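# Load an aluminum blank into a vise and tidy blanks

## Task

Take one plain gray aluminum blank and set it flat across the two loose low bars inside the open vise. Both bars must finish standing upright between the jaws. The blank's long side must sit pressed against the fixed jaw, which is the end block without hoses. Its short end must rest against the work stop, the short rod between the jaws. Every finished part must lie flat in the black outfeed tray with its pocket facing up. Every other blank, aluminum or brass, must end fully on the infeed plate (the plate with short pins), not stacked on another blank and not resting on a pin. Each blank must finish either in the same orientation the blanks had on the plate at the start, or flipped upside down.

## Robot and tools

Robot: two Franka FR3 arms, left_arm and right_arm, each with a Robotiq 140 mm two-finger gripper and a wrist camera. The left gripper's fingers can fold at a hinge. It grips reliably only with the outer quarter of the pads, near the fingertips. Grips deeper toward the palm can be loose, can squeeze too hard, or can let go. Pressing the fingertips down onto a surface folds them quietly, and the next grip may then fail. The right gripper's fingers are rigid.

Frames: the scene frame has its origin at table height, midway between the nominal bases. +x points out over the table, +y toward left_arm, +z up. Actual bases: left_arm (+0.008, +0.343, +0.030) m, right_arm (+0.048, -0.439, +0.030) m, each turned only slightly about z. Each arm's end_effector_position (metres) and end_effector_quat_wxyz are given in that arm's own base frame. Fixed cameras and the table use the scene frame. The gripper's +z runs along the fingers and its y axis is the closing direction. The reported point sits between the closed pads, and the fingertips reach roughly 9 to 33 mm past it. Reported hand poses can be off by a few centimetres.

The row: every commanded row is 20 numbers, each in [-1, 1], covering both arms even if only one moves. The first 10 belong to left_arm: 7 joint numbers, then gripper position, force_limit and speed. The next 10 are the same for right_arm. Joint order is elbow, waist, upper arm roll, shoulder, wrist pitch, forearm roll, wrist roll. Joint numbers are offsets, not poses. They are scaled: 1.0 equals 1.632 rad for elbow, waist, upper arm roll and shoulder, 3.472 rad for forearm roll, 2.955 for wrist pitch and 4.439 for wrist roll. They are measured from the Joint targets shown at the start of the action or move, not from the previous row. Sending 0 keeps an arm at its targets. Joint ranges (rad): waist ±2.901, shoulder ±1.836, upper arm roll ±2.901, elbow -3.077 to -0.117, forearm roll ±2.876, wrist pitch 0.440 to 4.622, wrist roll ±3.051. A request more than 0.018 rad beyond a range end refuses the action. Stay well clear of the ends, since passing one counts as a torque fault.

Gripper numbers are absolute commands, not offsets. position +1 opens fully (140 mm), about -0.8 brings the pads together, and -1 closes until something blocks it. force_limit sets the squeeze: roughly 14 N at -1, 40 N at 0 and 58 N at +1. Finger speed runs from about 30 mm/s at -1 to 250 mm/s at +1, and faster closing grips harder. To leave a gripper unchanged, resend its last three numbers.

Tools:
- execute_actions(actions, cameras): actions is a list of actions. Each action is a table of up to 15 rows, one per 1/30 s step, and a short table repeats its last row. An empty list returns state plus images.
- move(target, speed, blend, blocking, cameras): target is one 20-number row, or a list of up to 15 rows. All offsets count from the same starting Joint targets. speed is the top joint speed in rad/s (0.01 to 5.26, default 0.5), given once or per target. blend is a corner radius in rad. The result includes a move: line reading done, off_target, moving, held or fault.
- wait(seconds 0 to 10): the robot holds its last command.
- stop: brakes a running move.
- zoom_image(camera, region [x0,y0,x1,y1] in pixels, at most 504 by 504): cameras are cam_high, cam_left_wrist and cam_right_wrist, each 896x504.
- clear_fault(arm): releases an arm halted by a torque or force fault.
- read_manual: licence texts only.
- finished_scene(scene): ends the scene and cannot be undone.

Results: each arm reports Joint positions, velocities, Joint targets, torques, external torques and flange force (gripper x y z axes, including the weight held). object_status reads 0 moving, 1 blocked while opening, 2 blocked while closing (a grip), 3 reached the target or pads met. Confirm a grip by status 2. position_measured is in counts: 3 is open, about 139 is 60 mm, about 200 is 20 mm, 230 is closed. To tighten a grip, raise force_limit and change position slightly, for example -1 to -0.98. A "joint command not followed" line means the clearance check altered targets. "joint sent to its limit" means a joint was clipped at its end.

Things to avoid:
- A torque fault trips at about 35/35/32/30/12/12/12 N m. A force fault trips at 40 N on any part of the arm, and held weight counts toward it.
- Exceeding a joint speed limit also causes a fault.
- Don't let the grippers touch each other or close on the other arm.
- Don't hit fixed parts hard or drop blanks from height.
- Never let anything fall off the table.
- Don't grip hard on a part that is still seated, and don't swing loads quickly.
- Motors heat up under held loads or stretched poses, and an over-temperature stop can last 30 to 60 s.

The scene keeps running while you think, and objects may be nudged now and then. Moves don't avoid obstacles, so lift clear before travelling.

Each tool is called after "Emit:" in YAML: its name, and indented under it one key for each argument.

## Session

Emit:
execute_actions:
  actions: []

Emit:
zoom_image:
  camera: "cam_high"
  region: [310, 160, 610, 370]

Scene clock: 0.00 s.
left_arm: end_effector_position=(+0.2746, -0.1132, +0.3643) position_measured=3 object_status=3 end_effector_quat_wxyz=(+0.076, +0.784, -0.513, -0.341) | right_arm: end_effector_position=(+0.4580, +0.4983, +0.1243) position_measured=3 object_status=3 end_effector_quat_wxyz=(-0.143, +0.984, -0.098, +0.047)
Joint names: [elbow, waist, upper arm roll, shoulder, wrist pitch, forearm roll, wrist roll]
Joint positions: left_arm=[-1.879 -0.387 0.01 -0.113 1.052 -0.013 -0.793] | right_arm=[-2.044 0.792 0.011 0.291 2.612 0.198 -0.727]
Joint velocities: within noise
Joint torques (N m): no reading
External joint torques (N m): no reading
Flange force (N): no reading
Joint targets: left_arm=[-1.879 -0.387 0.010 -0.113 1.052 -0.013 -0.793] | right_arm=[-2.044 0.792 0.011 0.291 2.612 0.198 -0.727]
Tool commands: left_gripper/position=+1.0 left_gripper/force_limit=+1.0 left_gripper/speed=+1.0 right_gripper/position=+1.0 right_gripper/force_limit=+1.0 right_gripper/speed=+1.0
camera_calibration:
cam_left_wrist: T_world_to_cam=[[-0.751797, -0.462321, 0.470171, -0.0102289], [-0.0192211, 0.728096, 0.685205, -0.153851], [-0.659115, 0.506098, -0.556267, 0.583852], [0, 0, 0, 1]] pos_world=[0.374178, -0.188197, 0.435007]
cam_right_wrist: T_world_to_cam=[[-0.162411, -0.941069, -0.296668, 0.589702], [-0.960744, 0.0822802, 0.264956, 0.370162], [-0.224932, 0.328054, -0.917489, 0.189139], [0, 0, 0, 1]] pos_world=[0.493949, 0.462445, 0.250402]

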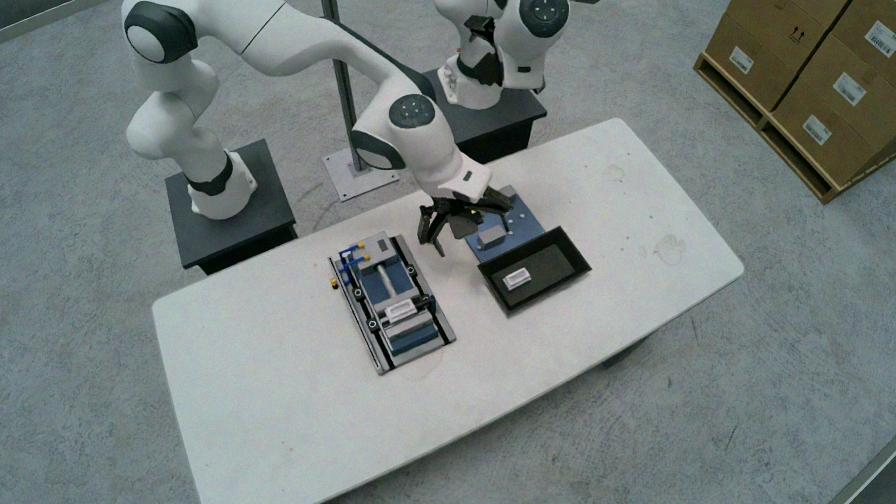

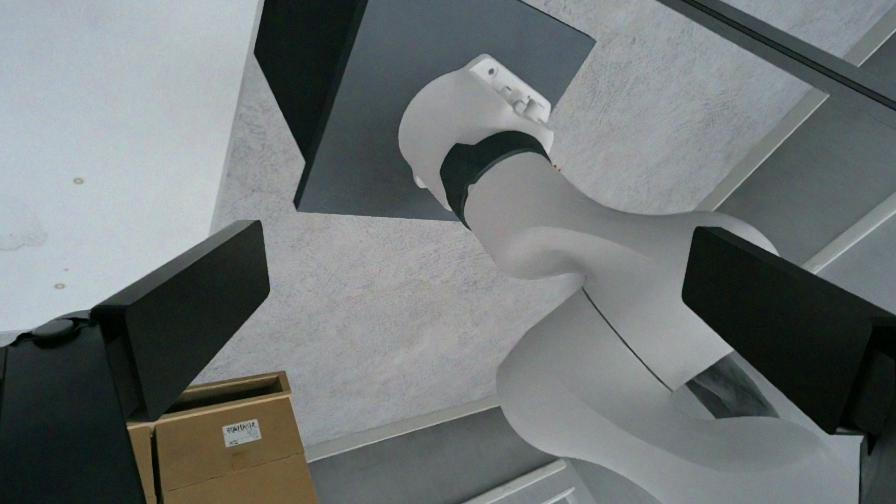

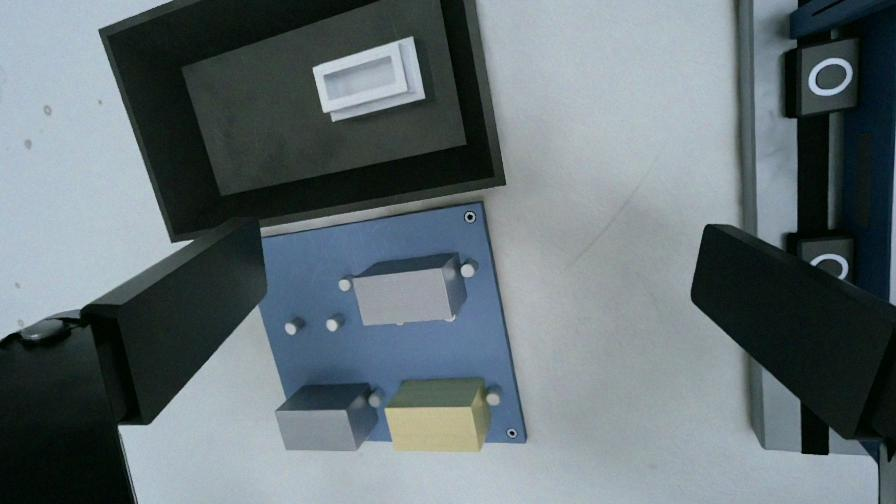

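Scaled by 1.680 from the camera's 896x504 image, which has a finer 1280x720 frame.

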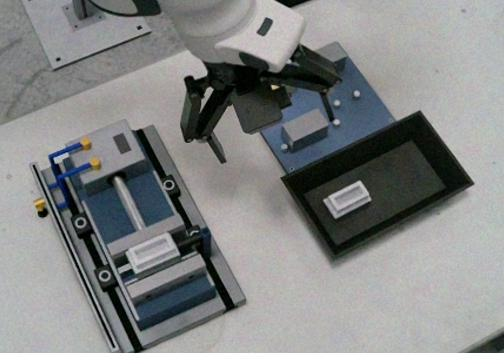

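Emit:
move:
  target:
    - [0,0,0,0,0,0,0,1,1,1,-0.0956,-0.1176,-0.0067,-0.3009,-0.2071,-0.057,0.2764,1,1,1]
    - [0.171,-0.0692,-0.0061,0.1918,0.1855,0.0037,0.0158,1,1,1,-0.2181,-0.6078,-0.0067,-0.546,-0.2748,-0.057,0.2764,1,1,1]
    - [0.4004,-0.1966,-0.0061,0.4482,0.268,0.0037,0.0113,1,1,1,-0.2181,-0.6078,-0.0067,-0.546,-0.2748,-0.057,0.2764,1,1,1]
  speed: [0.8,0.8,0.6]
  blend: [0.1,0.1,0]
  cameras: ["cam_high","cam_left_wrist"]

Emit:
zoom_image:
  camera: "cam_left_wrist"
  region: [300, 40, 680, 300]

Emit:
zoom_image:
  camera: "cam_high"
  region: [420, 160, 620, 320]

Scene clock: 18.10 s.
left_arm: end_effector_position=(+0.5513, -0.4766, +0.1980) position_measured=3 object_status=3 end_effector_quat_wxyz=(+0.003, +0.717, -0.697, -0.003) | right_arm: end_effector_position=(+0.3650, -0.0735, +0.3154) position_measured=3 object_status=3 end_effector_quat_wxyz=(+0.003, -0.423, +0.906, +0.000)
Joint names: [elbow, waist, upper arm roll, shoulder, wrist pitch, forearm roll, wrist roll]
Joint positions: left_arm=[-1.227 -0.709 -0.002 0.62 1.841 -0.004 -0.739] | right_arm=[-2.399 -0.199 -0.002 -0.598 1.805 0.002 0.496]
Joint velocities: left_arm=[-0.001 0.001 0 -0.001 0.003 -0.001 -0.001] | right_arm=[within noise]
Joint torques (N m): left_arm=[25.37 0.77 1.33 -51.16 2.97 1.1 -0.2] | right_arm=[25.91 -0.83 0.48 -12.17 2.22 0.52 0.05]
External joint torques (N m): left_arm=[0.64 1.17 1.09 -0.03 0.37 0.37 -0.2] | right_arm=[0.99 -0.8 1.01 -0.21 -0.33 -0.2 0.05]
Flange force (N): left_arm=[1.4 -3.5 -0.5] | right_arm=[-1.4 -0.8 -3.3]
Joint targets: left_arm=[-1.226 -0.708 0.000 0.618 1.844 0.000 -0.743] | right_arm=[-2.400 -0.200 0.000 -0.600 1.800 0.001 0.500]
move: done
camera_calibration:
cam_left_wrist: T_world_to_cam=[[-0.999565, -0.0282068, 0.00862036, 0.542817], [-0.0236191, 0.940546, 0.338843, 0.402273], [-0.0176655, 0.338492, -0.940803, 0.500233], [0, 0, 0, 1]] pos_world=[0.560919, -0.53237, 0.329635]
Images, in order (width x height): cam_high 896x504, cam_left_wrist 896x504.

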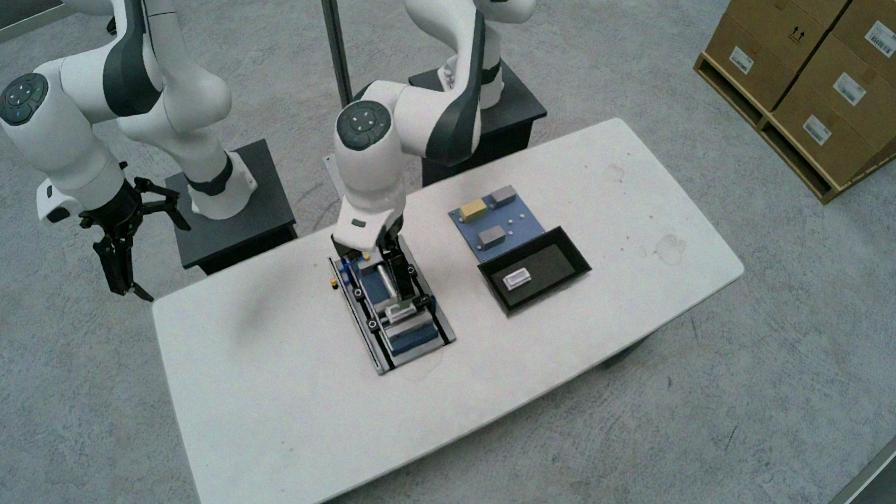

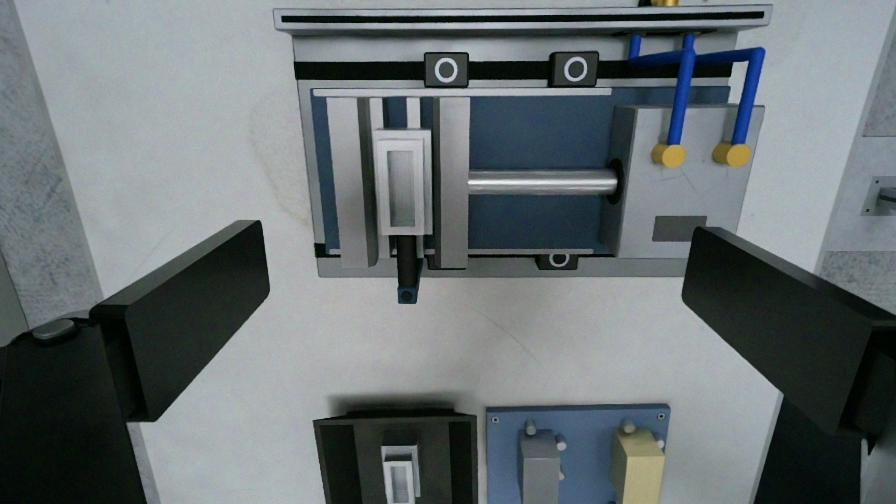

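Scaled by 1.326 from the camera's 896x504 image, which has a finer 1280x720 frame.

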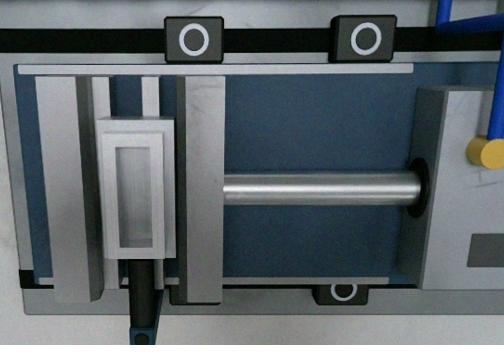

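Scaled by 2.520 from the camera's 896x504 image, which has a finer 1280x720 frame.

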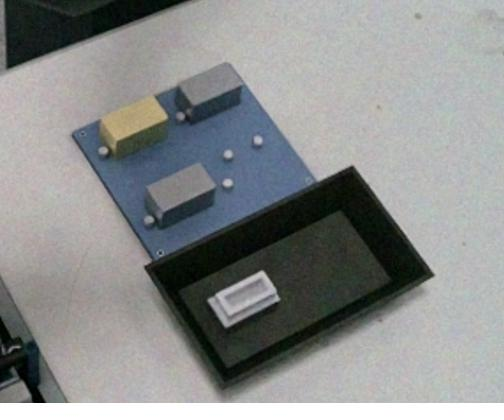

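Emit:
move:
  target: [0.0581,0.0089,0,0.0816,0.013,0,0.0013,-0.13,-0.6,0,0,0,0,0,0,0,0,1,1,1]
  speed: 0.2
  cameras: ["cam_high","cam_left_wrist"]

Emit:
zoom_image:
  camera: "cam_high"
  region: [360, 250, 460, 350]

Scene clock: 29.30 s.
left_arm: end_effector_position=(+0.5773, -0.4840, +0.1488) position_measured=145 object_status=3 end_effector_quat_wxyz=(+0.003, +0.723, -0.691, -0.002) | right_arm: end_effector_position=(+0.3649, -0.0735, +0.3154) position_measured=3 object_status=3 end_effector_quat_wxyz=(+0.003, -0.423, +0.906, +0.000)
Joint names: [elbow, waist, upper arm roll, shoulder, wrist pitch, forearm roll, wrist roll]
Joint positions: left_arm=[-1.133 -0.695 -0.002 0.751 1.88 -0.004 -0.739] | right_arm=[-2.399 -0.199 -0.002 -0.598 1.805 0.002 0.496]
Joint velocities: left_arm=[-0.001 0.001 0.001 0.001 0.004 -0.002 0.001] | right_arm=[within noise]
Joint torques (N m): left_arm=[25.43 0.57 1.28 -53.94 2.92 1.09 0.07] | right_arm=[25.86 -0.85 0.52 -12.09 2.22 0.52 0.11]
External joint torques (N m): left_arm=[0.69 0.78 0.81 0.07 0.31 0.35 0.07] | right_arm=[1.03 -0.77 1.13 -0.22 -0.31 -0.2 0.11]
Flange force (N): left_arm=[2.6 -4.5 -0.5] | right_arm=[-1.7 -0.7 -3.4]
Joint targets: left_arm=[-1.131 -0.693 0.000 0.751 1.883 0.000 -0.737] | right_arm=[-2.400 -0.200 0.000 -0.600 1.800 0.001 0.500]
move: done
camera_calibration:
cam_left_wrist: T_world_to_cam=[[-0.999014, -0.0437458, 0.00757459, 0.561354], [-0.0386156, 0.940372, 0.337948, 0.435214], [-0.0219067, 0.337322, -0.941134, 0.458879], [0, 0, 0, 1]] pos_world=[0.587659, -0.539496, 0.280535]
Images, in order (width x height): cam_high 896x504, cam_left_wrist 896x504.

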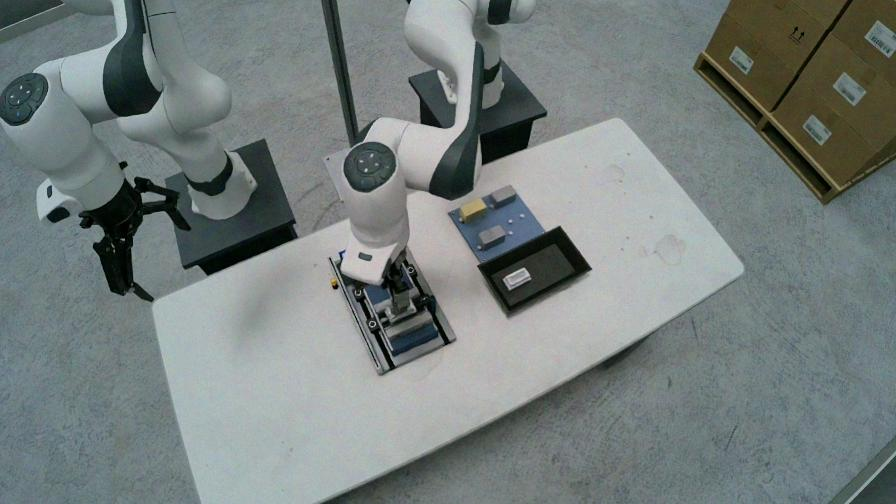

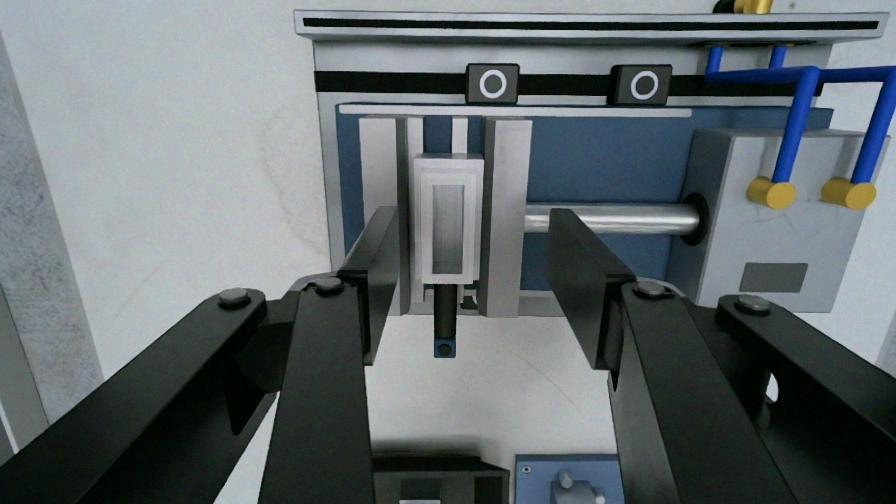

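Scaled by 5.040 from the camera's 896x504 image, which has a finer 1280x720 frame.

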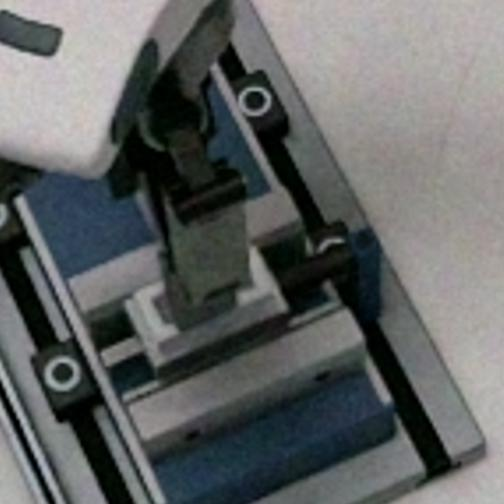

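Emit:
move:
  target: [-0.0181,0.0028,0,0.0349,0.0289,0,0.001,-0.13,-0.6,0,0,0,0,0,0,0,0,1,1,1]
  speed: 0.12
  cameras: ["cam_left_wrist"]

Scene clock: 38.40 s.
left_arm: end_effector_position=(+0.5831, -0.4846, +0.0999) position_measured=145 object_status=3 end_effector_quat_wxyz=(+0.003, +0.723, -0.691, -0.002) | right_arm: end_effector_position=(+0.3649, -0.0735, +0.3154) position_measured=3 object_status=3 end_effector_quat_wxyz=(+0.003, -0.423, +0.906, +0.000)
Joint names: [elbow, waist, upper arm roll, shoulder, wrist pitch, forearm roll, wrist roll]
Joint positions: left_arm=[-1.16 -0.69 -0.002 0.808 1.965 -0.004 -0.736] | right_arm=[-2.399 -0.199 -0.002 -0.598 1.805 0.002 0.496]
Joint velocities: left_arm=[0.001 0 0 -0.001 0.003 0.001 0] | right_arm=[within noise]
Joint torques (N m): left_arm=[24.7 0.67 1.27 -54.9 3.04 1.07 0.16] | right_arm=[25.84 -0.77 0.49 -12.12 2.21 0.53 0.16]
External joint torques (N m): left_arm=[0.03 0.91 0.77 0.2 0.42 0.35 0.15] | right_arm=[1.02 -0.76 0.99 -0.32 -0.32 -0.2 0.16]
Flange force (N): left_arm=[-1.2 -0.8 0.9] | right_arm=[-1.4 -0.5 -3.4]
Joint targets: left_arm=[-1.161 -0.689 0.000 0.808 1.968 0.000 -0.733] | right_arm=[-2.400 -0.200 0.000 -0.600 1.800 0.001 0.500]
move: done
camera_calibration:
cam_left_wrist: T_world_to_cam=[[-0.99895, -0.0452245, 0.00726903, 0.566836], [-0.0401152, 0.94038, 0.33775, 0.453414], [-0.0221102, 0.337104, -0.941208, 0.413082], [0, 0, 0, 1]] pos_world=[0.593563, -0.539999, 0.231535]
Images, in order (width x height): cam_left_wrist 896x504.

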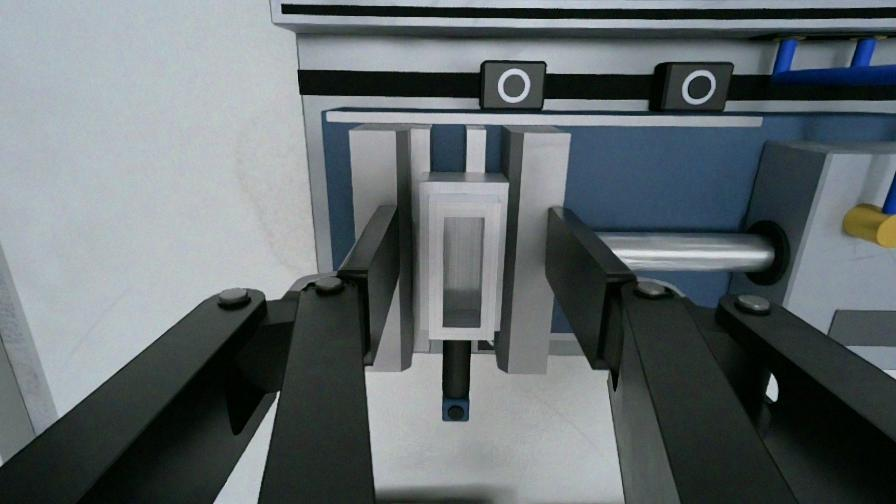

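Emit:
move:
  target:
    - [0.0132,0.0024,0,0.0119,-0.0003,0,0.0009,-0.13,-0.6,0,0,0,0,0,0,0,0,1,1,1]
    - [0.0132,0.0024,0,0.0119,-0.0003,0,0.0009,-1,-0.6,-1,0,0,0,0,0,0,0,1,1,1]
  speed: 0.08

Emit:
wait:
  seconds: 0.8
  cameras: ["cam_left_wrist"]

Scene clock: 45.60 s.
left_arm: end_effector_position=(+0.5885, -0.4856, +0.0985) position_measured=183 object_status=0 end_effector_quat_wxyz=(+0.002, +0.723, -0.691, +0.001) | right_arm: end_effector_position=(+0.3649, -0.0735, +0.3154) position_measured=3 object_status=3 end_effector_quat_wxyz=(+0.003, -0.423, +0.906, +0.000)
Joint names: [elbow, waist, upper arm roll, shoulder, wrist pitch, forearm roll, wrist roll]
Joint positions: left_arm=[-1.138 -0.687 -0.002 0.824 1.964 -0.004 -0.732] | right_arm=[-2.399 -0.199 -0.002 -0.598 1.805 0.002 0.496]
Joint torques (N m): left_arm=[23.62 0.76 1.52 -51.72 3.13 1.03 0.15] | right_arm=[25.86 -0.8 0.46 -12.07 2.22 0.52 0.09]
External joint torques (N m): left_arm=[-0.89 1.03 1.06 3.31 0.51 0.31 0.15] | right_arm=[1.04 -0.72 1.06 -0.21 -0.31 -0.2 0.09]
Flange force (N): left_arm=[3.3 -6.0 4.8] | right_arm=[-1.6 -0.8 -3.4]
Joint targets: left_arm=[-1.139 -0.685 0.000 0.828 1.967 0.000 -0.729] | right_arm=[-2.400 -0.200 0.000 -0.600 1.800 0.001 0.500]
move: done

Scene clock: 46.40 s.
left_arm: end_effector_position=(+0.5885, -0.4856, +0.0985) position_measured=183 object_status=2 end_effector_quat_wxyz=(+0.002, +0.723, -0.691, +0.001) | right_arm: end_effector_position=(+0.3649, -0.0735, +0.3154) position_measured=3 object_status=3 end_effector_quat_wxyz=(+0.003, -0.423, +0.906, +0.000)
Joint names: [elbow, waist, upper arm roll, shoulder, wrist pitch, forearm roll, wrist roll]
Joint positions: left_arm=[-1.138 -0.687 -0.002 0.824 1.964 -0.004 -0.732] | right_arm=[-2.399 -0.199 -0.002 -0.598 1.805 0.002 0.496]
Joint torques (N m): left_arm=[23.58 0.73 1.58 -51.71 3.13 1.04 0.13] | right_arm=[25.87 -0.87 0.45 -12.18 2.23 0.51 0.09]
External joint torques (N m): left_arm=[-1.07 0.9 1.05 3.61 0.5 0.32 0.13] | right_arm=[1.09 -0.83 1.01 -0.36 -0.29 -0.22 0.09]
Flange force (N): left_arm=[3.4 -5.9 5.3] | right_arm=[-1.3 -0.6 -3.5]
Joint targets: left_arm=[-1.139 -0.685 0.000 0.828 1.967 0.000 -0.729] | right_arm=[-2.400 -0.200 0.000 -0.600 1.800 0.001 0.500]
Tool commands: left_gripper/position=-1.0 left_gripper/force_limit=-0.6 left_gripper/speed=-1.0 right_gripper/position=+1.0 right_gripper/force_limit=+1.0 right_gripper/speed=+1.0
wait: 0.80 s; at rest by 0.17 s
camera_calibration:
cam_left_wrist: T_world_to_cam=[[-0.999007, -0.0444326, 0.00315724, 0.572934], [-0.040828, 0.941694, 0.333984, 0.456456], [-0.0178129, 0.333524, -0.942573, 0.408133], [0, 0, 0, 1]] pos_world=[0.598272, -0.540507, 0.230438]
Images, in order (width x height): cam_left_wrist 896x504.

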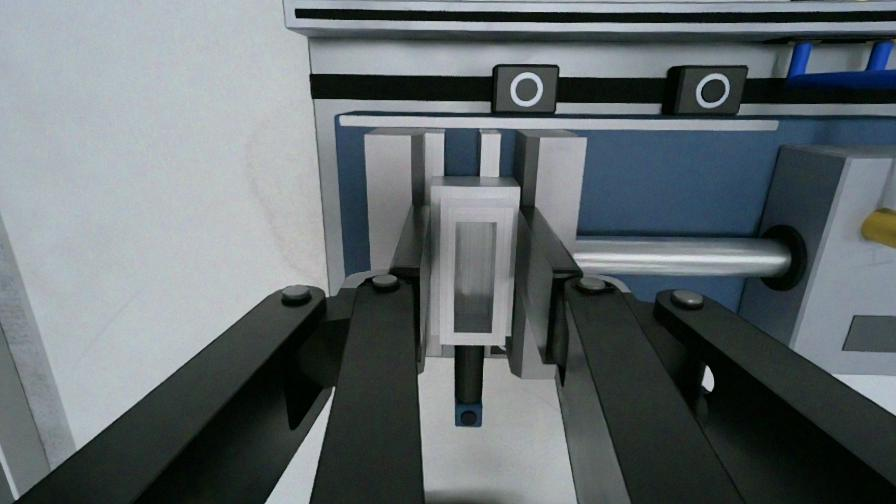

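Emit:
move:
  target:
    - [0.0728,0,0,-0.0256,-0.0543,0,0,-1,-0.6,-1,0,0,0,0,0,0,0,1,1,1]
    - [-0.4992,0.3152,0,-0.3428,0.0864,0,0.119,-1,-0.6,-1,0,0,0,0,0,0,0,1,1,1]
    - [-0.5292,0.3152,0,-0.2609,0.1482,0,0.119,-1,-0.6,-1,0.3269,0.4432,0,0.4638,0.0756,0,-0.0015,1,1,1]
  speed: [0.2,0.6,0.5]
  blend: [0,0.03,0]
  cameras: ["all"]

Emit:
zoom_image:
  camera: "cam_right_wrist"
  region: [370, 60, 600, 320]

Scene clock: 62.67 s.
left_arm: end_effector_position=(+0.5965, -0.1022, +0.0434) position_measured=183 object_status=2 end_effector_quat_wxyz=(+0.002, +0.720, -0.694, -0.001) | right_arm: end_effector_position=(+0.5170, +0.2999, +0.2182) position_measured=3 object_status=3 end_effector_quat_wxyz=(+0.003, +0.717, -0.697, -0.002)
Joint names: [elbow, waist, upper arm roll, shoulder, wrist pitch, forearm roll, wrist roll]
Joint positions: left_arm=[-2.003 -0.17 0.001 0.402 2.401 -0.004 -0.204] | right_arm=[-1.869 0.523 0.002 0.157 2.018 0.002 0.496]
Joint velocities: left_arm=[0.001 -0.001 0.001 0 0.003 0.001 -0.001] | right_arm=[0 -0.002 0.001 0 0.004 -0.001 0]
Joint torques (N m): left_arm=[21.82 0.42 0.54 -42.74 2.96 0.8 0.13] | right_arm=[26.36 -0.3 0.5 -37.27 2.71 0.51 -0.25]
External joint torques (N m): left_arm=[0.6 0.6 0.34 -0.69 0.4 0.3 0.13] | right_arm=[1.97 -0.34 0.33 0.51 0.22 -0.16 -0.25]
Flange force (N): left_arm=[-1.0 -0.3 -0.6] | right_arm=[-4.0 -8.4 -2.4]
Joint targets: left_arm=[-2.003 -0.170 0.000 0.402 2.405 0.000 -0.200] | right_arm=[-1.867 0.523 0.000 0.157 2.023 0.001 0.493]
move: done
camera_calibration:
cam_left_wrist: T_world_to_cam=[[-0.999313, -0.0366492, 0.00554767, 0.59918], [-0.0326272, 0.940741, 0.337552, 0.109009], [-0.0175899, 0.337139, -0.941291, 0.228679], [0, 0, 0, 1]] pos_world=[0.606347, -0.157686, 0.175133]
cam_right_wrist: T_world_to_cam=[[-0.998998, -0.0447639, 0.00040714, 0.539289], [-0.0418728, 0.937616, 0.345143, -0.33075], [-0.0158317, 0.34478, -0.93855, 0.245146], [0, 0, 0, 1]] pos_world=[0.52878, 0.249735, 0.344019]

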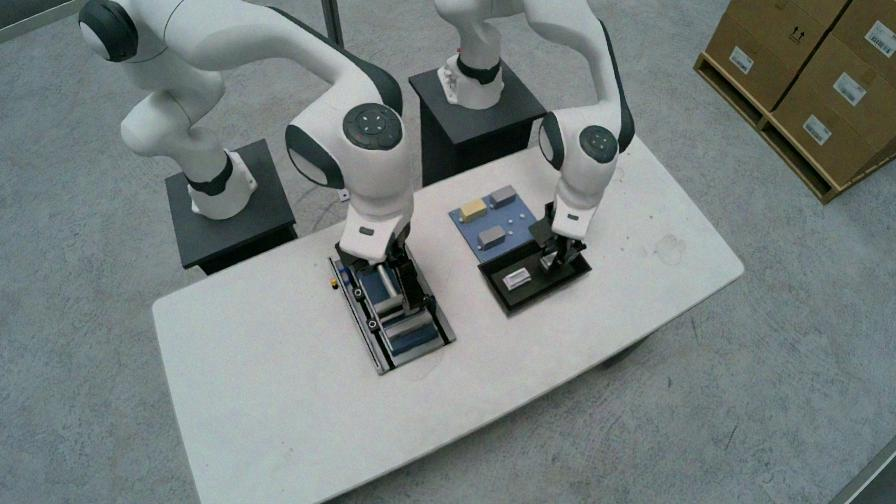

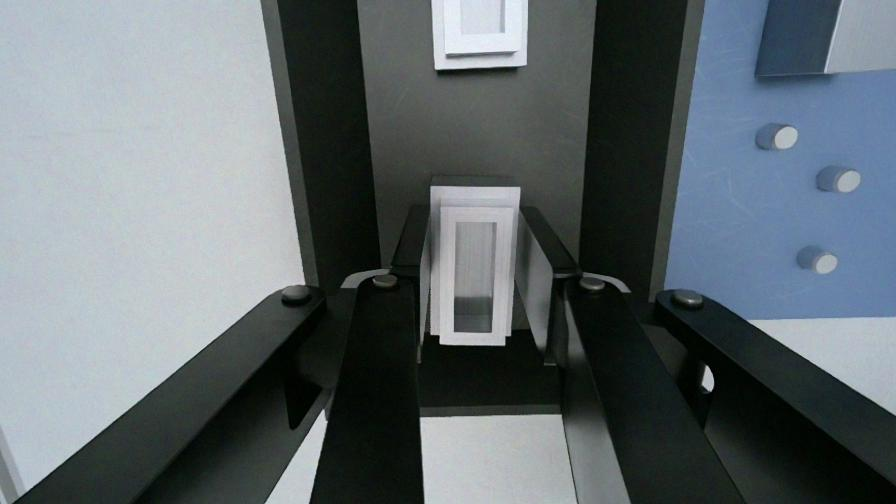

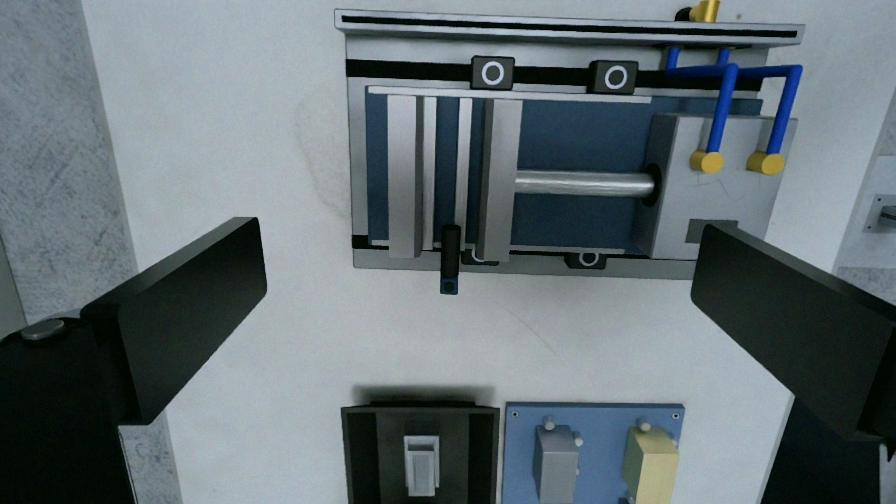

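Scaled by 1.938 from the camera's 896x504 image, which has a finer 1280x720 frame.

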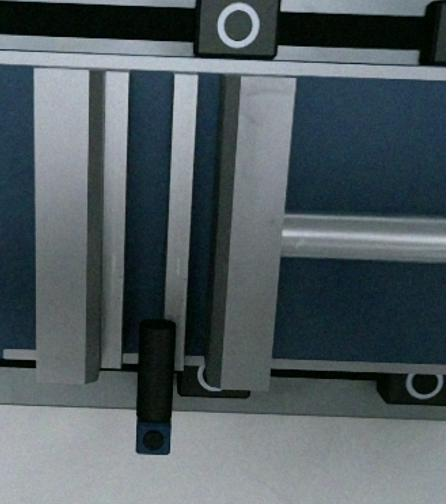

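Emit:
execute_actions:
  actions:
    - [[-0.0003,0,0,0.002,0.0014,0,0,-1,-0.6,-1,0,0,0,0,0,0,0,1,1,1]]
    - [[-0.0003,0,0,0.002,0.0014,0,0,-1,-0.6,-1,0,0,0,0,0,0,0,1,1,1]]
    - [[-0.0002,0,0,0.0015,0.001,0,0,-1,-0.6,-1,0,0,0,0,0,0,0,1,1,1]]
    - [[-0.0002,0,0,0.0015,0.001,0,0,-1,-0.6,-1,0,0,0,0,0,0,0,1,1,1]]

Scene clock: 69.27 s.
left_arm: end_effector_position=(+0.5975, -0.1023, +0.0377) position_measured=183 object_status=2 end_effector_quat_wxyz=(+0.001, +0.720, -0.694, +0.000) | right_arm: end_effector_position=(+0.5172, +0.3000, +0.2183) position_measured=3 object_status=3 end_effector_quat_wxyz=(+0.003, +0.717, -0.697, -0.002)
Joint names: [elbow, waist, upper arm roll, shoulder, wrist pitch, forearm roll, wrist roll]
Joint positions: left_arm=[-2.004 -0.17 0.001 0.413 2.416 -0.004 -0.204] | right_arm=[-1.869 0.523 0.002 0.157 2.019 0.002 0.496]
Joint torques (N m): left_arm=[21.4 0.42 0.51 -42.45 3.03 0.81 0.12] | right_arm=[26.33 -0.35 0.52 -37.16 2.73 0.52 -0.24]
External joint torques (N m): left_arm=[0.29 0.59 0.27 -0.21 0.45 0.31 0.12] | right_arm=[1.93 -0.31 0.41 0.62 0.23 -0.15 -0.24]
External joint torques at the end of the 1st action: left_arm=[0.37 0.62 0.33 -0.36 0.46 0.3 0.09] | right_arm=[1.84 -0.33 0.42 0.68 0.21 -0.12 -0.25]
External joint torques at the end of the 2nd action: left_arm=[0.25 0.48 0.25 -0.27 0.49 0.3 0.13] | right_arm=[1.88 -0.42 0.34 0.5 0.23 -0.13 -0.24]
External joint torques at the end of the 3rd action: left_arm=[0.39 0.59 0.33 -0.39 0.53 0.31 0.12] | right_arm=[1.79 -0.45 0.23 0.67 0.18 -0.16 -0.23]
Flange force (N): left_arm=[-1.0 -0.1 0.5] | right_arm=[-4.1 -8.5 -2.2]
Flange force at the end of the 1st action (N): left_arm=[-1.0 -0.1 0.2] | right_arm=[-4.0 -8.4 -2.0]
Flange force at the end of the 2nd action (N): left_arm=[-0.9 0.2 0.4] | right_arm=[-3.7 -8.1 -2.2]
Flange force at the end of the 3rd action (N): left_arm=[-1.1 0.0 0.3] | right_arm=[-3.7 -8.3 -2.0]
Joint targets: left_arm=[-2.004 -0.170 0.000 0.413 2.420 0.000 -0.200] | right_arm=[-1.867 0.523 0.000 0.157 2.023 0.001 0.493]
Step readings (joint positions of left_arm | right_arm; steps 1 to 15: 1st action; 16 to 30: 2nd action; 31 to 45: 3rd action; 46 to 60: 4th action):
0: [-2.003 -0.170 0.001 0.402 2.402 -0.004 -0.204] | [-1.869 0.523 0.002 0.157 2.019 0.002 0.496]
1: [-2.003 -0.170 0.001 0.402 2.402 -0.004 -0.204] | [-1.869 0.523 0.002 0.157 2.019 0.002 0.496]
2: [-2.003 -0.170 0.001 0.403 2.403 -0.004 -0.204] | [-1.869 0.523 0.002 0.157 2.019 0.002 0.496]
4: [-2.003 -0.170 0.001 0.404 2.404 -0.004 -0.204] | [-1.869 0.523 0.002 0.157 2.019 0.002 0.496]
8: [-2.003 -0.170 0.001 0.405 2.405 -0.004 -0.204] | [-1.869 0.523 0.002 0.157 2.019 0.002 0.496]
15: [-2.003 -0.170 0.001 0.405 2.406 -0.004 -0.204] | [-1.869 0.523 0.002 0.157 2.019 0.002 0.496]
16: [-2.003 -0.170 0.001 0.405 2.406 -0.004 -0.204] | [-1.869 0.523 0.002 0.157 2.019 0.002 0.496]
17: [-2.003 -0.170 0.001 0.405 2.407 -0.004 -0.204] | [-1.869 0.523 0.002 0.157 2.019 0.002 0.496]
19: [-2.003 -0.170 0.001 0.407 2.408 -0.004 -0.204] | [-1.869 0.523 0.002 0.157 2.019 0.002 0.496]
23: [-2.004 -0.170 0.001 0.408 2.409 -0.004 -0.204] | [-1.869 0.523 0.002 0.157 2.019 0.002 0.496]
30: [-2.004 -0.170 0.001 0.408 2.410 -0.004 -0.204] | [-1.869 0.523 0.002 0.157 2.019 0.002 0.496]
31: [-2.004 -0.170 0.001 0.408 2.410 -0.004 -0.204] | [-1.869 0.523 0.002 0.157 2.019 0.002 0.496]
32: [-2.004 -0.170 0.001 0.409 2.411 -0.004 -0.204] | [-1.869 0.523 0.002 0.157 2.019 0.002 0.496]
34: [-2.004 -0.170 0.001 0.410 2.411 -0.004 -0.204] | [-1.869 0.523 0.002 0.157 2.019 0.002 0.496]
38: [-2.004 -0.170 0.001 0.411 2.412 -0.004 -0.204] | [-1.869 0.523 0.002 0.157 2.019 0.002 0.496]
45: [-2.004 -0.170 0.001 0.411 2.413 -0.004 -0.204] | [-1.869 0.523 0.002 0.157 2.019 0.002 0.496]
46: [-2.004 -0.170 0.001 0.411 2.413 -0.004 -0.204] | [-1.869 0.523 0.002 0.157 2.019 0.002 0.496]
47: [-2.004 -0.170 0.001 0.411 2.414 -0.004 -0.204] | [-1.869 0.523 0.002 0.157 2.019 0.002 0.496]
49: [-2.004 -0.170 0.001 0.412 2.414 -0.004 -0.204] | [-1.869 0.523 0.002 0.157 2.019 0.002 0.496]
53: [-2.004 -0.170 0.001 0.413 2.415 -0.004 -0.204] | [-1.869 0.523 0.002 0.157 2.019 0.002 0.496]
60: [-2.004 -0.170 0.001 0.413 2.416 -0.004 -0.204] | [-1.869 0.523 0.002 0.157 2.019 0.002 0.496]

Emit:
execute_actions:
  actions:
    - [[-0.0002,0,0,0.0015,0.001,0,0,-1,-0.6,-1,0,0,0,0,0,0,0,1,1,1]]
    - [[-0.0002,0,0,0.0015,0.001,0,0,-1,-0.6,-1,0,0,0,0,0,0,0,1,1,1]]
    - [[-0.0001,0,0,0.001,0.0007,0,0,-1,-0.6,-1,0,0,0,0,0,0,0,1,1,1]]

Scene clock: 72.53 s.
left_arm: end_effector_position=(+0.5977, -0.1023, +0.0342) position_measured=183 object_status=2 end_effector_quat_wxyz=(+0.001, +0.720, -0.694, +0.000) | right_arm: end_effector_position=(+0.5172, +0.3000, +0.2183) position_measured=3 object_status=3 end_effector_quat_wxyz=(+0.003, +0.717, -0.697, -0.002)
Joint names: [elbow, waist, upper arm roll, shoulder, wrist pitch, forearm roll, wrist roll]
Joint positions: left_arm=[-2.005 -0.17 0.001 0.419 2.424 -0.004 -0.204] | right_arm=[-1.869 0.523 0.002 0.157 2.019 0.002 0.496]
Joint torques (N m): left_arm=[21.26 0.42 0.53 -42.52 3.05 0.81 0.16] | right_arm=[26.33 -0.28 0.52 -37.21 2.71 0.52 -0.25]
External joint torques (N m): left_arm=[0.32 0.57 0.28 -0.33 0.49 0.31 0.16] | right_arm=[1.88 -0.13 0.51 0.7 0.21 -0.15 -0.25]
External joint torques at the end of the 1st action: left_arm=[0.34 0.53 0.2 -0.4 0.48 0.32 0.1] | right_arm=[1.84 -0.48 0.25 0.74 0.2 -0.16 -0.24]
External joint torques at the end of the 2nd action: left_arm=[0.29 0.62 0.29 -0.2 0.44 0.31 0.12] | right_arm=[1.83 -0.01 0.63 0.76 0.21 -0.14 -0.16]
Flange force (N): left_arm=[-1.1 0.1 0.3] | right_arm=[-4.4 -8.4 -2.1]
Flange force at the end of the 1st action (N): left_arm=[-0.9 0.2 0.2] | right_arm=[-3.9 -8.6 -2.0]
Flange force at the end of the 2nd action (N): left_arm=[-1.1 -0.2 0.5] | right_arm=[-4.7 -8.2 -2.0]
Joint targets: left_arm=[-2.005 -0.170 0.000 0.420 2.428 0.000 -0.200] | right_arm=[-1.867 0.523 0.000 0.157 2.023 0.001 0.493]
Step readings (joint positions of left_arm | right_arm; steps 1 to 15: 1st action; 16 to 30: 2nd action; 31 to 45: 3rd action):
0: [-2.004 -0.170 0.001 0.413 2.416 -0.004 -0.204] | [-1.869 0.523 0.002 0.157 2.019 0.002 0.496]
1: [-2.004 -0.170 0.001 0.413 2.416 -0.004 -0.204] | [-1.869 0.523 0.002 0.157 2.019 0.002 0.496]
2: [-2.004 -0.170 0.001 0.413 2.417 -0.004 -0.204] | [-1.869 0.523 0.002 0.157 2.019 0.002 0.496]
4: [-2.004 -0.170 0.001 0.414 2.418 -0.004 -0.204] | [-1.869 0.523 0.002 0.157 2.019 0.002 0.496]
8: [-2.005 -0.170 0.001 0.415 2.418 -0.004 -0.204] | [-1.869 0.523 0.002 0.157 2.019 0.002 0.496]
15: [-2.005 -0.170 0.001 0.415 2.419 -0.004 -0.204] | [-1.869 0.523 0.002 0.157 2.019 0.002 0.496]
16: [-2.005 -0.170 0.001 0.416 2.419 -0.004 -0.204] | [-1.869 0.523 0.002 0.157 2.019 0.002 0.496]
17: [-2.005 -0.170 0.001 0.416 2.420 -0.004 -0.204] | [-1.869 0.523 0.002 0.157 2.019 0.002 0.496]
19: [-2.005 -0.170 0.001 0.417 2.420 -0.004 -0.204] | [-1.869 0.523 0.002 0.157 2.019 0.002 0.496]
23: [-2.005 -0.170 0.001 0.418 2.421 -0.004 -0.204] | [-1.869 0.523 0.002 0.157 2.019 0.002 0.496]
30: [-2.005 -0.170 0.001 0.418 2.422 -0.004 -0.204] | [-1.869 0.523 0.002 0.157 2.019 0.002 0.496]
31: [-2.005 -0.170 0.001 0.418 2.422 -0.004 -0.204] | [-1.869 0.523 0.002 0.157 2.019 0.002 0.496]
32: [-2.005 -0.170 0.001 0.418 2.422 -0.004 -0.204] | [-1.869 0.523 0.002 0.157 2.019 0.002 0.496]
34: [-2.005 -0.170 0.001 0.419 2.423 -0.004 -0.204] | [-1.869 0.523 0.002 0.157 2.019 0.002 0.496]
38: [-2.005 -0.170 0.001 0.419 2.423 -0.004 -0.204] | [-1.869 0.523 0.002 0.157 2.019 0.002 0.496]
45: [-2.005 -0.170 0.001 0.419 2.424 -0.004 -0.204] | [-1.869 0.523 0.002 0.157 2.019 0.002 0.496]

Emit:
execute_actions:
  actions:
    - [[-0.0002,0,0,0.0013,0.0009,0,0,-1,-0.6,-1,0,0,0,0,0,0,0,1,1,1]]
    - [[-0.0002,0,0,0.0013,0.0009,0,0,-1,-0.6,-1,0,0,0,0,0,0,0,1,1,1]]
    - [[-0.0001,0,0,0.0013,0.0009,0,0,-1,-0.6,-1,0,0,0,0,0,0,0,1,1,1]]
  cameras: ["cam_left_wrist"]

Scene clock: 76.33 s.
left_arm: end_effector_position=(+0.5978, -0.1024, +0.0307) position_measured=183 object_status=2 end_effector_quat_wxyz=(+0.001, +0.720, -0.694, +0.001) | right_arm: end_effector_position=(+0.5172, +0.3000, +0.2183) position_measured=3 object_status=3 end_effector_quat_wxyz=(+0.003, +0.717, -0.697, -0.002)
Joint names: [elbow, waist, upper arm roll, shoulder, wrist pitch, forearm roll, wrist roll]
Joint positions: left_arm=[-2.006 -0.17 0.001 0.426 2.432 -0.004 -0.204] | right_arm=[-1.869 0.523 0.002 0.157 2.019 0.002 0.496]
Joint torques (N m): left_arm=[21.23 0.41 0.53 -42.58 3.02 0.81 0.16] | right_arm=[26.34 -0.3 0.53 -37.18 2.72 0.53 -0.27]
External joint torques (N m): left_arm=[0.26 0.42 0.14 -0.12 0.44 0.32 0.16] | right_arm=[1.82 -0.21 0.47 0.77 0.2 -0.14 -0.27]
External joint torques at the end of the 1st action: left_arm=[0.25 0.61 0.32 -0.31 0.45 0.31 0.1] | right_arm=[1.9 -0.32 0.43 0.53 0.2 -0.16 -0.21]
External joint torques at the end of the 2nd action: left_arm=[0.22 0.69 0.36 -0.23 0.38 0.31 0.13] | right_arm=[1.89 -0.24 0.41 0.72 0.2 -0.14 -0.27]
Flange force (N): left_arm=[-0.8 -0.2 0.6] | right_arm=[-4.2 -8.5 -2.0]
Flange force at the end of the 1st action (N): left_arm=[-1.1 0.3 0.3] | right_arm=[-4.0 -8.1 -2.3]
Flange force at the end of the 2nd action (N): left_arm=[-1.2 0.0 0.3] | right_arm=[-4.2 -8.6 -2.1]
Joint targets: left_arm=[-2.006 -0.170 0.000 0.426 2.436 0.000 -0.200] | right_arm=[-1.867 0.523 0.000 0.157 2.023 0.001 0.493]
Step readings (joint positions of left_arm | right_arm; steps 1 to 15: 1st action; 16 to 30: 2nd action; 31 to 45: 3rd action):
0: [-2.005 -0.170 0.001 0.419 2.424 -0.004 -0.204] | [-1.869 0.523 0.002 0.157 2.019 0.002 0.496]
1: [-2.005 -0.170 0.001 0.420 2.424 -0.004 -0.204] | [-1.869 0.523 0.002 0.157 2.019 0.002 0.496]
2: [-2.005 -0.170 0.001 0.420 2.425 -0.004 -0.204] | [-1.869 0.523 0.002 0.157 2.019 0.002 0.496]
4: [-2.005 -0.170 0.001 0.421 2.425 -0.004 -0.204] | [-1.869 0.523 0.002 0.157 2.019 0.002 0.496]
8: [-2.005 -0.170 0.001 0.422 2.426 -0.004 -0.204] | [-1.869 0.523 0.002 0.157 2.019 0.002 0.496]
15: [-2.005 -0.170 0.001 0.422 2.427 -0.004 -0.204] | [-1.869 0.523 0.002 0.157 2.019 0.002 0.496]
16: [-2.005 -0.170 0.001 0.422 2.427 -0.004 -0.204] | [-1.869 0.523 0.002 0.157 2.019 0.002 0.496]
17: [-2.005 -0.170 0.001 0.422 2.427 -0.004 -0.204] | [-1.869 0.523 0.002 0.157 2.019 0.002 0.496]
19: [-2.006 -0.170 0.001 0.423 2.428 -0.004 -0.204] | [-1.869 0.523 0.002 0.157 2.019 0.002 0.496]
23: [-2.006 -0.170 0.001 0.424 2.429 -0.004 -0.204] | [-1.869 0.523 0.002 0.157 2.019 0.002 0.496]
30: [-2.006 -0.170 0.001 0.424 2.429 -0.004 -0.204] | [-1.869 0.523 0.002 0.157 2.019 0.002 0.496]
31: [-2.006 -0.170 0.001 0.424 2.429 -0.004 -0.204] | [-1.869 0.523 0.002 0.157 2.019 0.002 0.496]
32: [-2.006 -0.170 0.001 0.424 2.430 -0.004 -0.204] | [-1.869 0.523 0.002 0.157 2.019 0.002 0.496]
34: [-2.006 -0.170 0.001 0.425 2.431 -0.004 -0.204] | [-1.869 0.523 0.002 0.157 2.019 0.002 0.496]
38: [-2.006 -0.170 0.001 0.426 2.431 -0.004 -0.204] | [-1.869 0.523 0.002 0.157 2.019 0.002 0.496]
45: [-2.006 -0.170 0.001 0.426 2.432 -0.004 -0.204] | [-1.869 0.523 0.002 0.157 2.019 0.002 0.496]
camera_calibration:
cam_left_wrist: T_world_to_cam=[[-0.999331, -0.0365579, 0.00114885, 0.600696], [-0.0340351, 0.940953, 0.336823, 0.114389], [-0.0133946, 0.336559, -0.941567, 0.214267], [0, 0, 0, 1]] pos_world=[0.607057, -0.157787, 0.162527]
Images, in order (width x height): cam_left_wrist 896x504.

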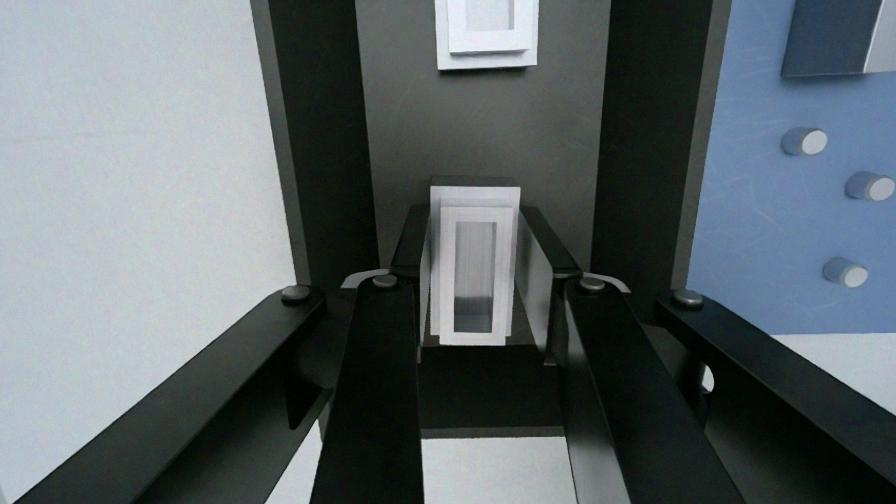

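Emit:
execute_actions:
  actions:
    - [[-0.0002,0,0,0.0014,0.0009,0,0,-1,-0.6,-1,0,0,0,0,0,0,0,1,1,1]]
    - [[-0.0001,0,0,0.001,0.0007,0,0,-1,-0.6,-1,0,0,0,0,0,0,0,1,1,1]]
    - [[-0.0001,0,0,0.001,0.0007,0,0,-1,-0.6,-1,0,0,0,0,0,0,0,1,1,1]]

Scene clock: 88.23 s.
left_arm: end_effector_position=(+0.5986, -0.1025, +0.0306) position_measured=183 object_status=2 end_effector_quat_wxyz=(+0.000, +0.720, -0.694, +0.002) | right_arm: end_effector_position=(+0.5172, +0.3000, +0.2183) position_measured=3 object_status=3 end_effector_quat_wxyz=(+0.003, +0.717, -0.697, -0.002)
Joint names: [elbow, waist, upper arm roll, shoulder, wrist pitch, forearm roll, wrist roll]
Joint positions: left_arm=[-2.006 -0.17 0.001 0.426 2.435 -0.004 -0.202] | right_arm=[-1.869 0.523 0.002 0.157 2.019 0.002 0.496]
Joint torques (N m): left_arm=[20.63 0.43 0.53 -39.42 3.63 0.79 0.08] | right_arm=[26.29 -0.3 0.47 -37.19 2.71 0.53 -0.19]
External joint torques (N m): left_arm=[-0.23 0.54 0.24 2.92 1.07 0.31 0.08] | right_arm=[1.87 -0.18 0.43 0.6 0.21 -0.13 -0.19]
External joint torques at the end of the 1st action: left_arm=[-0.32 0.15 0.19 1.82 0.76 0.3 0.12] | right_arm=[1.91 -0.48 0.28 0.56 0.21 -0.16 -0.28]
External joint torques at the end of the 2nd action: left_arm=[-0.03 0.62 0.31 2.13 0.95 0.3 0.06] | right_arm=[1.97 -0.42 0.26 0.26 0.24 -0.17 -0.27]
Flange force (N): left_arm=[0.1 -4.5 7.6] | right_arm=[-4.2 -8.1 -2.1]
Flange force at the end of the 1st action (N): left_arm=[0.0 -2.0 4.9] | right_arm=[-3.7 -8.4 -2.2]
Flange force at the end of the 2nd action (N): left_arm=[-0.2 -3.7 5.8] | right_arm=[-3.5 -7.8 -2.5]
Joint targets: left_arm=[-2.007 -0.170 0.000 0.432 2.442 0.000 -0.200] | right_arm=[-1.867 0.523 0.000 0.157 2.023 0.001 0.493]
Step readings (joint positions of left_arm | right_arm; steps 1 to 15: 1st action; 16 to 30: 2nd action; 31 to 45: 3rd action):
0: [-2.006 -0.170 0.001 0.426 2.432 -0.004 -0.204] | [-1.869 0.523 0.002 0.157 2.019 0.002 0.496]
1: [-2.006 -0.170 0.001 0.426 2.432 -0.004 -0.204] | [-1.869 0.523 0.002 0.157 2.019 0.002 0.496]
2: [-2.006 -0.170 0.001 0.426 2.433 -0.004 -0.204] | [-1.869 0.523 0.002 0.157 2.019 0.002 0.496]
4: [-2.006 -0.170 0.001 0.426 2.433 -0.004 -0.203] | [-1.869 0.523 0.002 0.157 2.019 0.002 0.496]
8: [-2.006 -0.170 0.001 0.426 2.433 -0.004 -0.203] | [-1.869 0.523 0.002 0.157 2.019 0.002 0.496]
15: [-2.006 -0.170 0.001 0.426 2.433 -0.004 -0.203] | [-1.869 0.523 0.002 0.157 2.019 0.002 0.496]
16: [-2.006 -0.170 0.001 0.426 2.433 -0.004 -0.203] | [-1.869 0.523 0.002 0.157 2.019 0.002 0.496]
17: [-2.006 -0.170 0.001 0.426 2.433 -0.004 -0.203] | [-1.869 0.523 0.002 0.157 2.019 0.002 0.496]
19: [-2.006 -0.170 0.001 0.426 2.433 -0.004 -0.203] | [-1.869 0.523 0.002 0.157 2.019 0.002 0.496]
23: [-2.006 -0.170 0.001 0.426 2.433 -0.004 -0.203] | [-1.869 0.523 0.002 0.157 2.019 0.002 0.496]
30: [-2.006 -0.170 0.001 0.426 2.433 -0.004 -0.203] | [-1.869 0.523 0.002 0.157 2.019 0.002 0.496]
31: [-2.006 -0.170 0.001 0.426 2.433 -0.004 -0.203] | [-1.869 0.523 0.002 0.157 2.019 0.002 0.496]
32: [-2.006 -0.170 0.001 0.426 2.434 -0.004 -0.203] | [-1.869 0.523 0.002 0.157 2.019 0.002 0.496]
34: [-2.006 -0.170 0.001 0.426 2.434 -0.004 -0.202] | [-1.869 0.523 0.002 0.157 2.019 0.002 0.496]
38: [-2.006 -0.170 0.001 0.426 2.435 -0.004 -0.202] | [-1.869 0.523 0.002 0.157 2.019 0.002 0.496]
45: [-2.006 -0.170 0.001 0.426 2.435 -0.004 -0.202] | [-1.869 0.523 0.002 0.157 2.019 0.002 0.496]

Emit:
move:
  target:
    - [0,0,0,-0.0037,-0.002,0,0,-1,-0.6,-1,0,0,0,0,0,0,0,1,1,1]
    - [0,0,0,-0.0037,-0.002,0,0,-0.13,-0.6,-0.8,0,0,0,0,0,0,0,1,1,1]
    - [0.0327,0,0,-0.1001,-0.0744,0,0,-0.13,-0.6,-0.8,0,0,0,0,0,0,0,-0.13,1,0]
    - [-0.2408,0.4105,0,-0.6324,-0.2173,0,0.1577,-0.13,-0.6,-0.8,0.2485,0.2659,0,0.272,0.0133,0,0.1014,-0.13,1,0]
  speed: [0.3,0.3,0.3,0.8]
  blend: [0,0,0.05,0]

Emit:
move:
  target: [0,0,0,0,0,0,0,-0.13,-0.6,-0.8,-0.0229,0,0,0.0355,0.0322,0,0,-0.13,1,0]
  speed: 0.3
  cameras: ["cam_high","cam_right_wrist"]

Scene clock: 105.27 s.
left_arm: end_effector_position=(+0.3267, +0.1770, +0.3151) position_measured=145 object_status=3 end_effector_quat_wxyz=(+0.000, +0.709, -0.705, +0.002) | right_arm: end_effector_position=(+0.4069, +0.5820, +0.1185) position_measured=145 object_status=3 end_effector_quat_wxyz=(+0.003, +0.714, -0.700, -0.001)
Joint names: [elbow, waist, upper arm roll, shoulder, wrist pitch, forearm roll, wrist roll]
Joint positions: left_arm=[-2.399 0.498 0.001 -0.598 1.803 -0.003 0.495] | right_arm=[-1.463 0.958 0.001 0.601 2.058 0.002 0.939]
Joint velocities: left_arm=[0 0 0 0.001 0 0 0.006] | right_arm=[0 0 -0.001 -0.001 0 0 0.004]
Joint torques (N m): left_arm=[24.38 0.99 0.02 -12.52 2.4 0.97 0.23] | right_arm=[26.12 -0.58 1.08 -49.82 2.68 0.54 0.16]
External joint torques (N m): left_arm=[-0.31 0.96 0.49 -0.61 -0.1 0.25 0.23] | right_arm=[1.88 -0.67 0.49 0.69 0.22 -0.14 0.16]
Flange force (N): left_arm=[-0.6 3.5 0.5] | right_arm=[-10.1 -7.9 -0.8]
Joint targets: left_arm=[-2.400 0.500 0.000 -0.600 1.800 0.000 0.500] | right_arm=[-1.461 0.957 0.000 0.601 2.063 0.001 0.943]
move: done; blend cut to 0 rad at target 3

Scene clock: 106.40 s.
left_arm: end_effector_position=(+0.3267, +0.1770, +0.3151) position_measured=145 object_status=3 end_effector_quat_wxyz=(+0.000, +0.708, -0.706, +0.002) | right_arm: end_effector_position=(+0.4070, +0.5821, +0.0684) position_measured=145 object_status=3 end_effector_quat_wxyz=(+0.003, +0.714, -0.700, -0.001)
Joint names: [elbow, waist, upper arm roll, shoulder, wrist pitch, forearm roll, wrist roll]
Joint positions: left_arm=[-2.399 0.498 0.001 -0.598 1.803 -0.003 0.496] | right_arm=[-1.498 0.958 0.001 0.661 2.153 0.002 0.94]
Joint velocities: left_arm=[within noise] | right_arm=[0 0.001 0 0.002 0.004 0 -0.001]
Joint torques (N m): left_arm=[24.42 1.01 0.05 -12.54 2.41 0.99 0.12] | right_arm=[25 -0.52 1.1 -51.16 2.55 0.48 0.07]
External joint torques (N m): left_arm=[-0.29 1 0.53 -0.64 -0.1 0.28 0.12] | right_arm=[1.3 -0.61 0.48 0.23 0.08 -0.16 0.07]
Flange force (N): left_arm=[-0.4 3.5 0.4] | right_arm=[-6.1 -5.1 -0.3]
Joint targets: left_arm=[-2.400 0.500 0.000 -0.600 1.800 0.000 0.500] | right_arm=[-1.499 0.957 0.000 0.659 2.158 0.001 0.943]
move: done
camera_calibration:
cam_right_wrist: T_world_to_cam=[[-0.999351, -0.0359933, -0.00147463, 0.437279], [-0.0343106, 0.938561, 0.343403, -0.551719], [-0.0109762, 0.343231, -0.939187, 0.00448009], [0, 0, 0, 1]] pos_world=[0.418114, 0.532023, 0.194314]
Images, in order (width x height): cam_high 896x504, cam_right_wrist 896x504.

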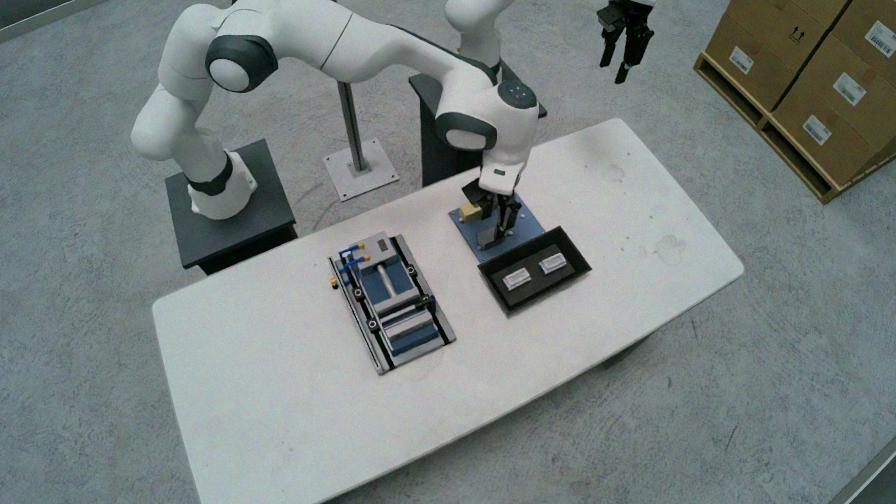

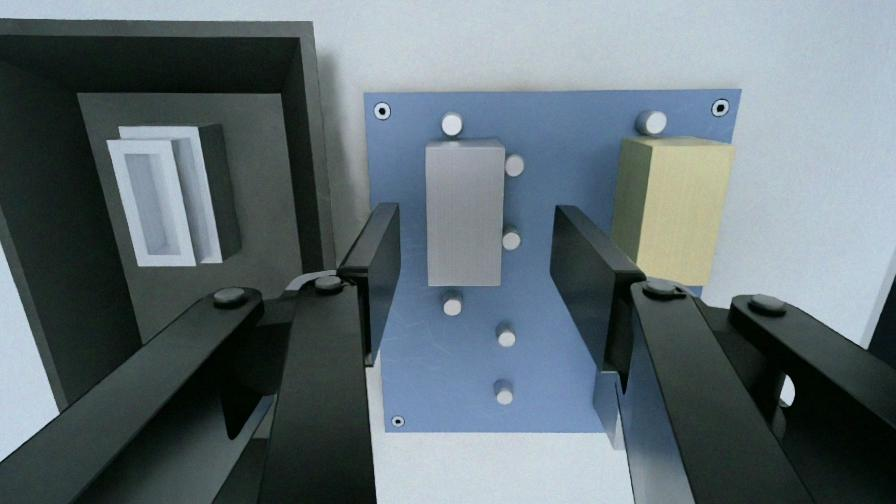

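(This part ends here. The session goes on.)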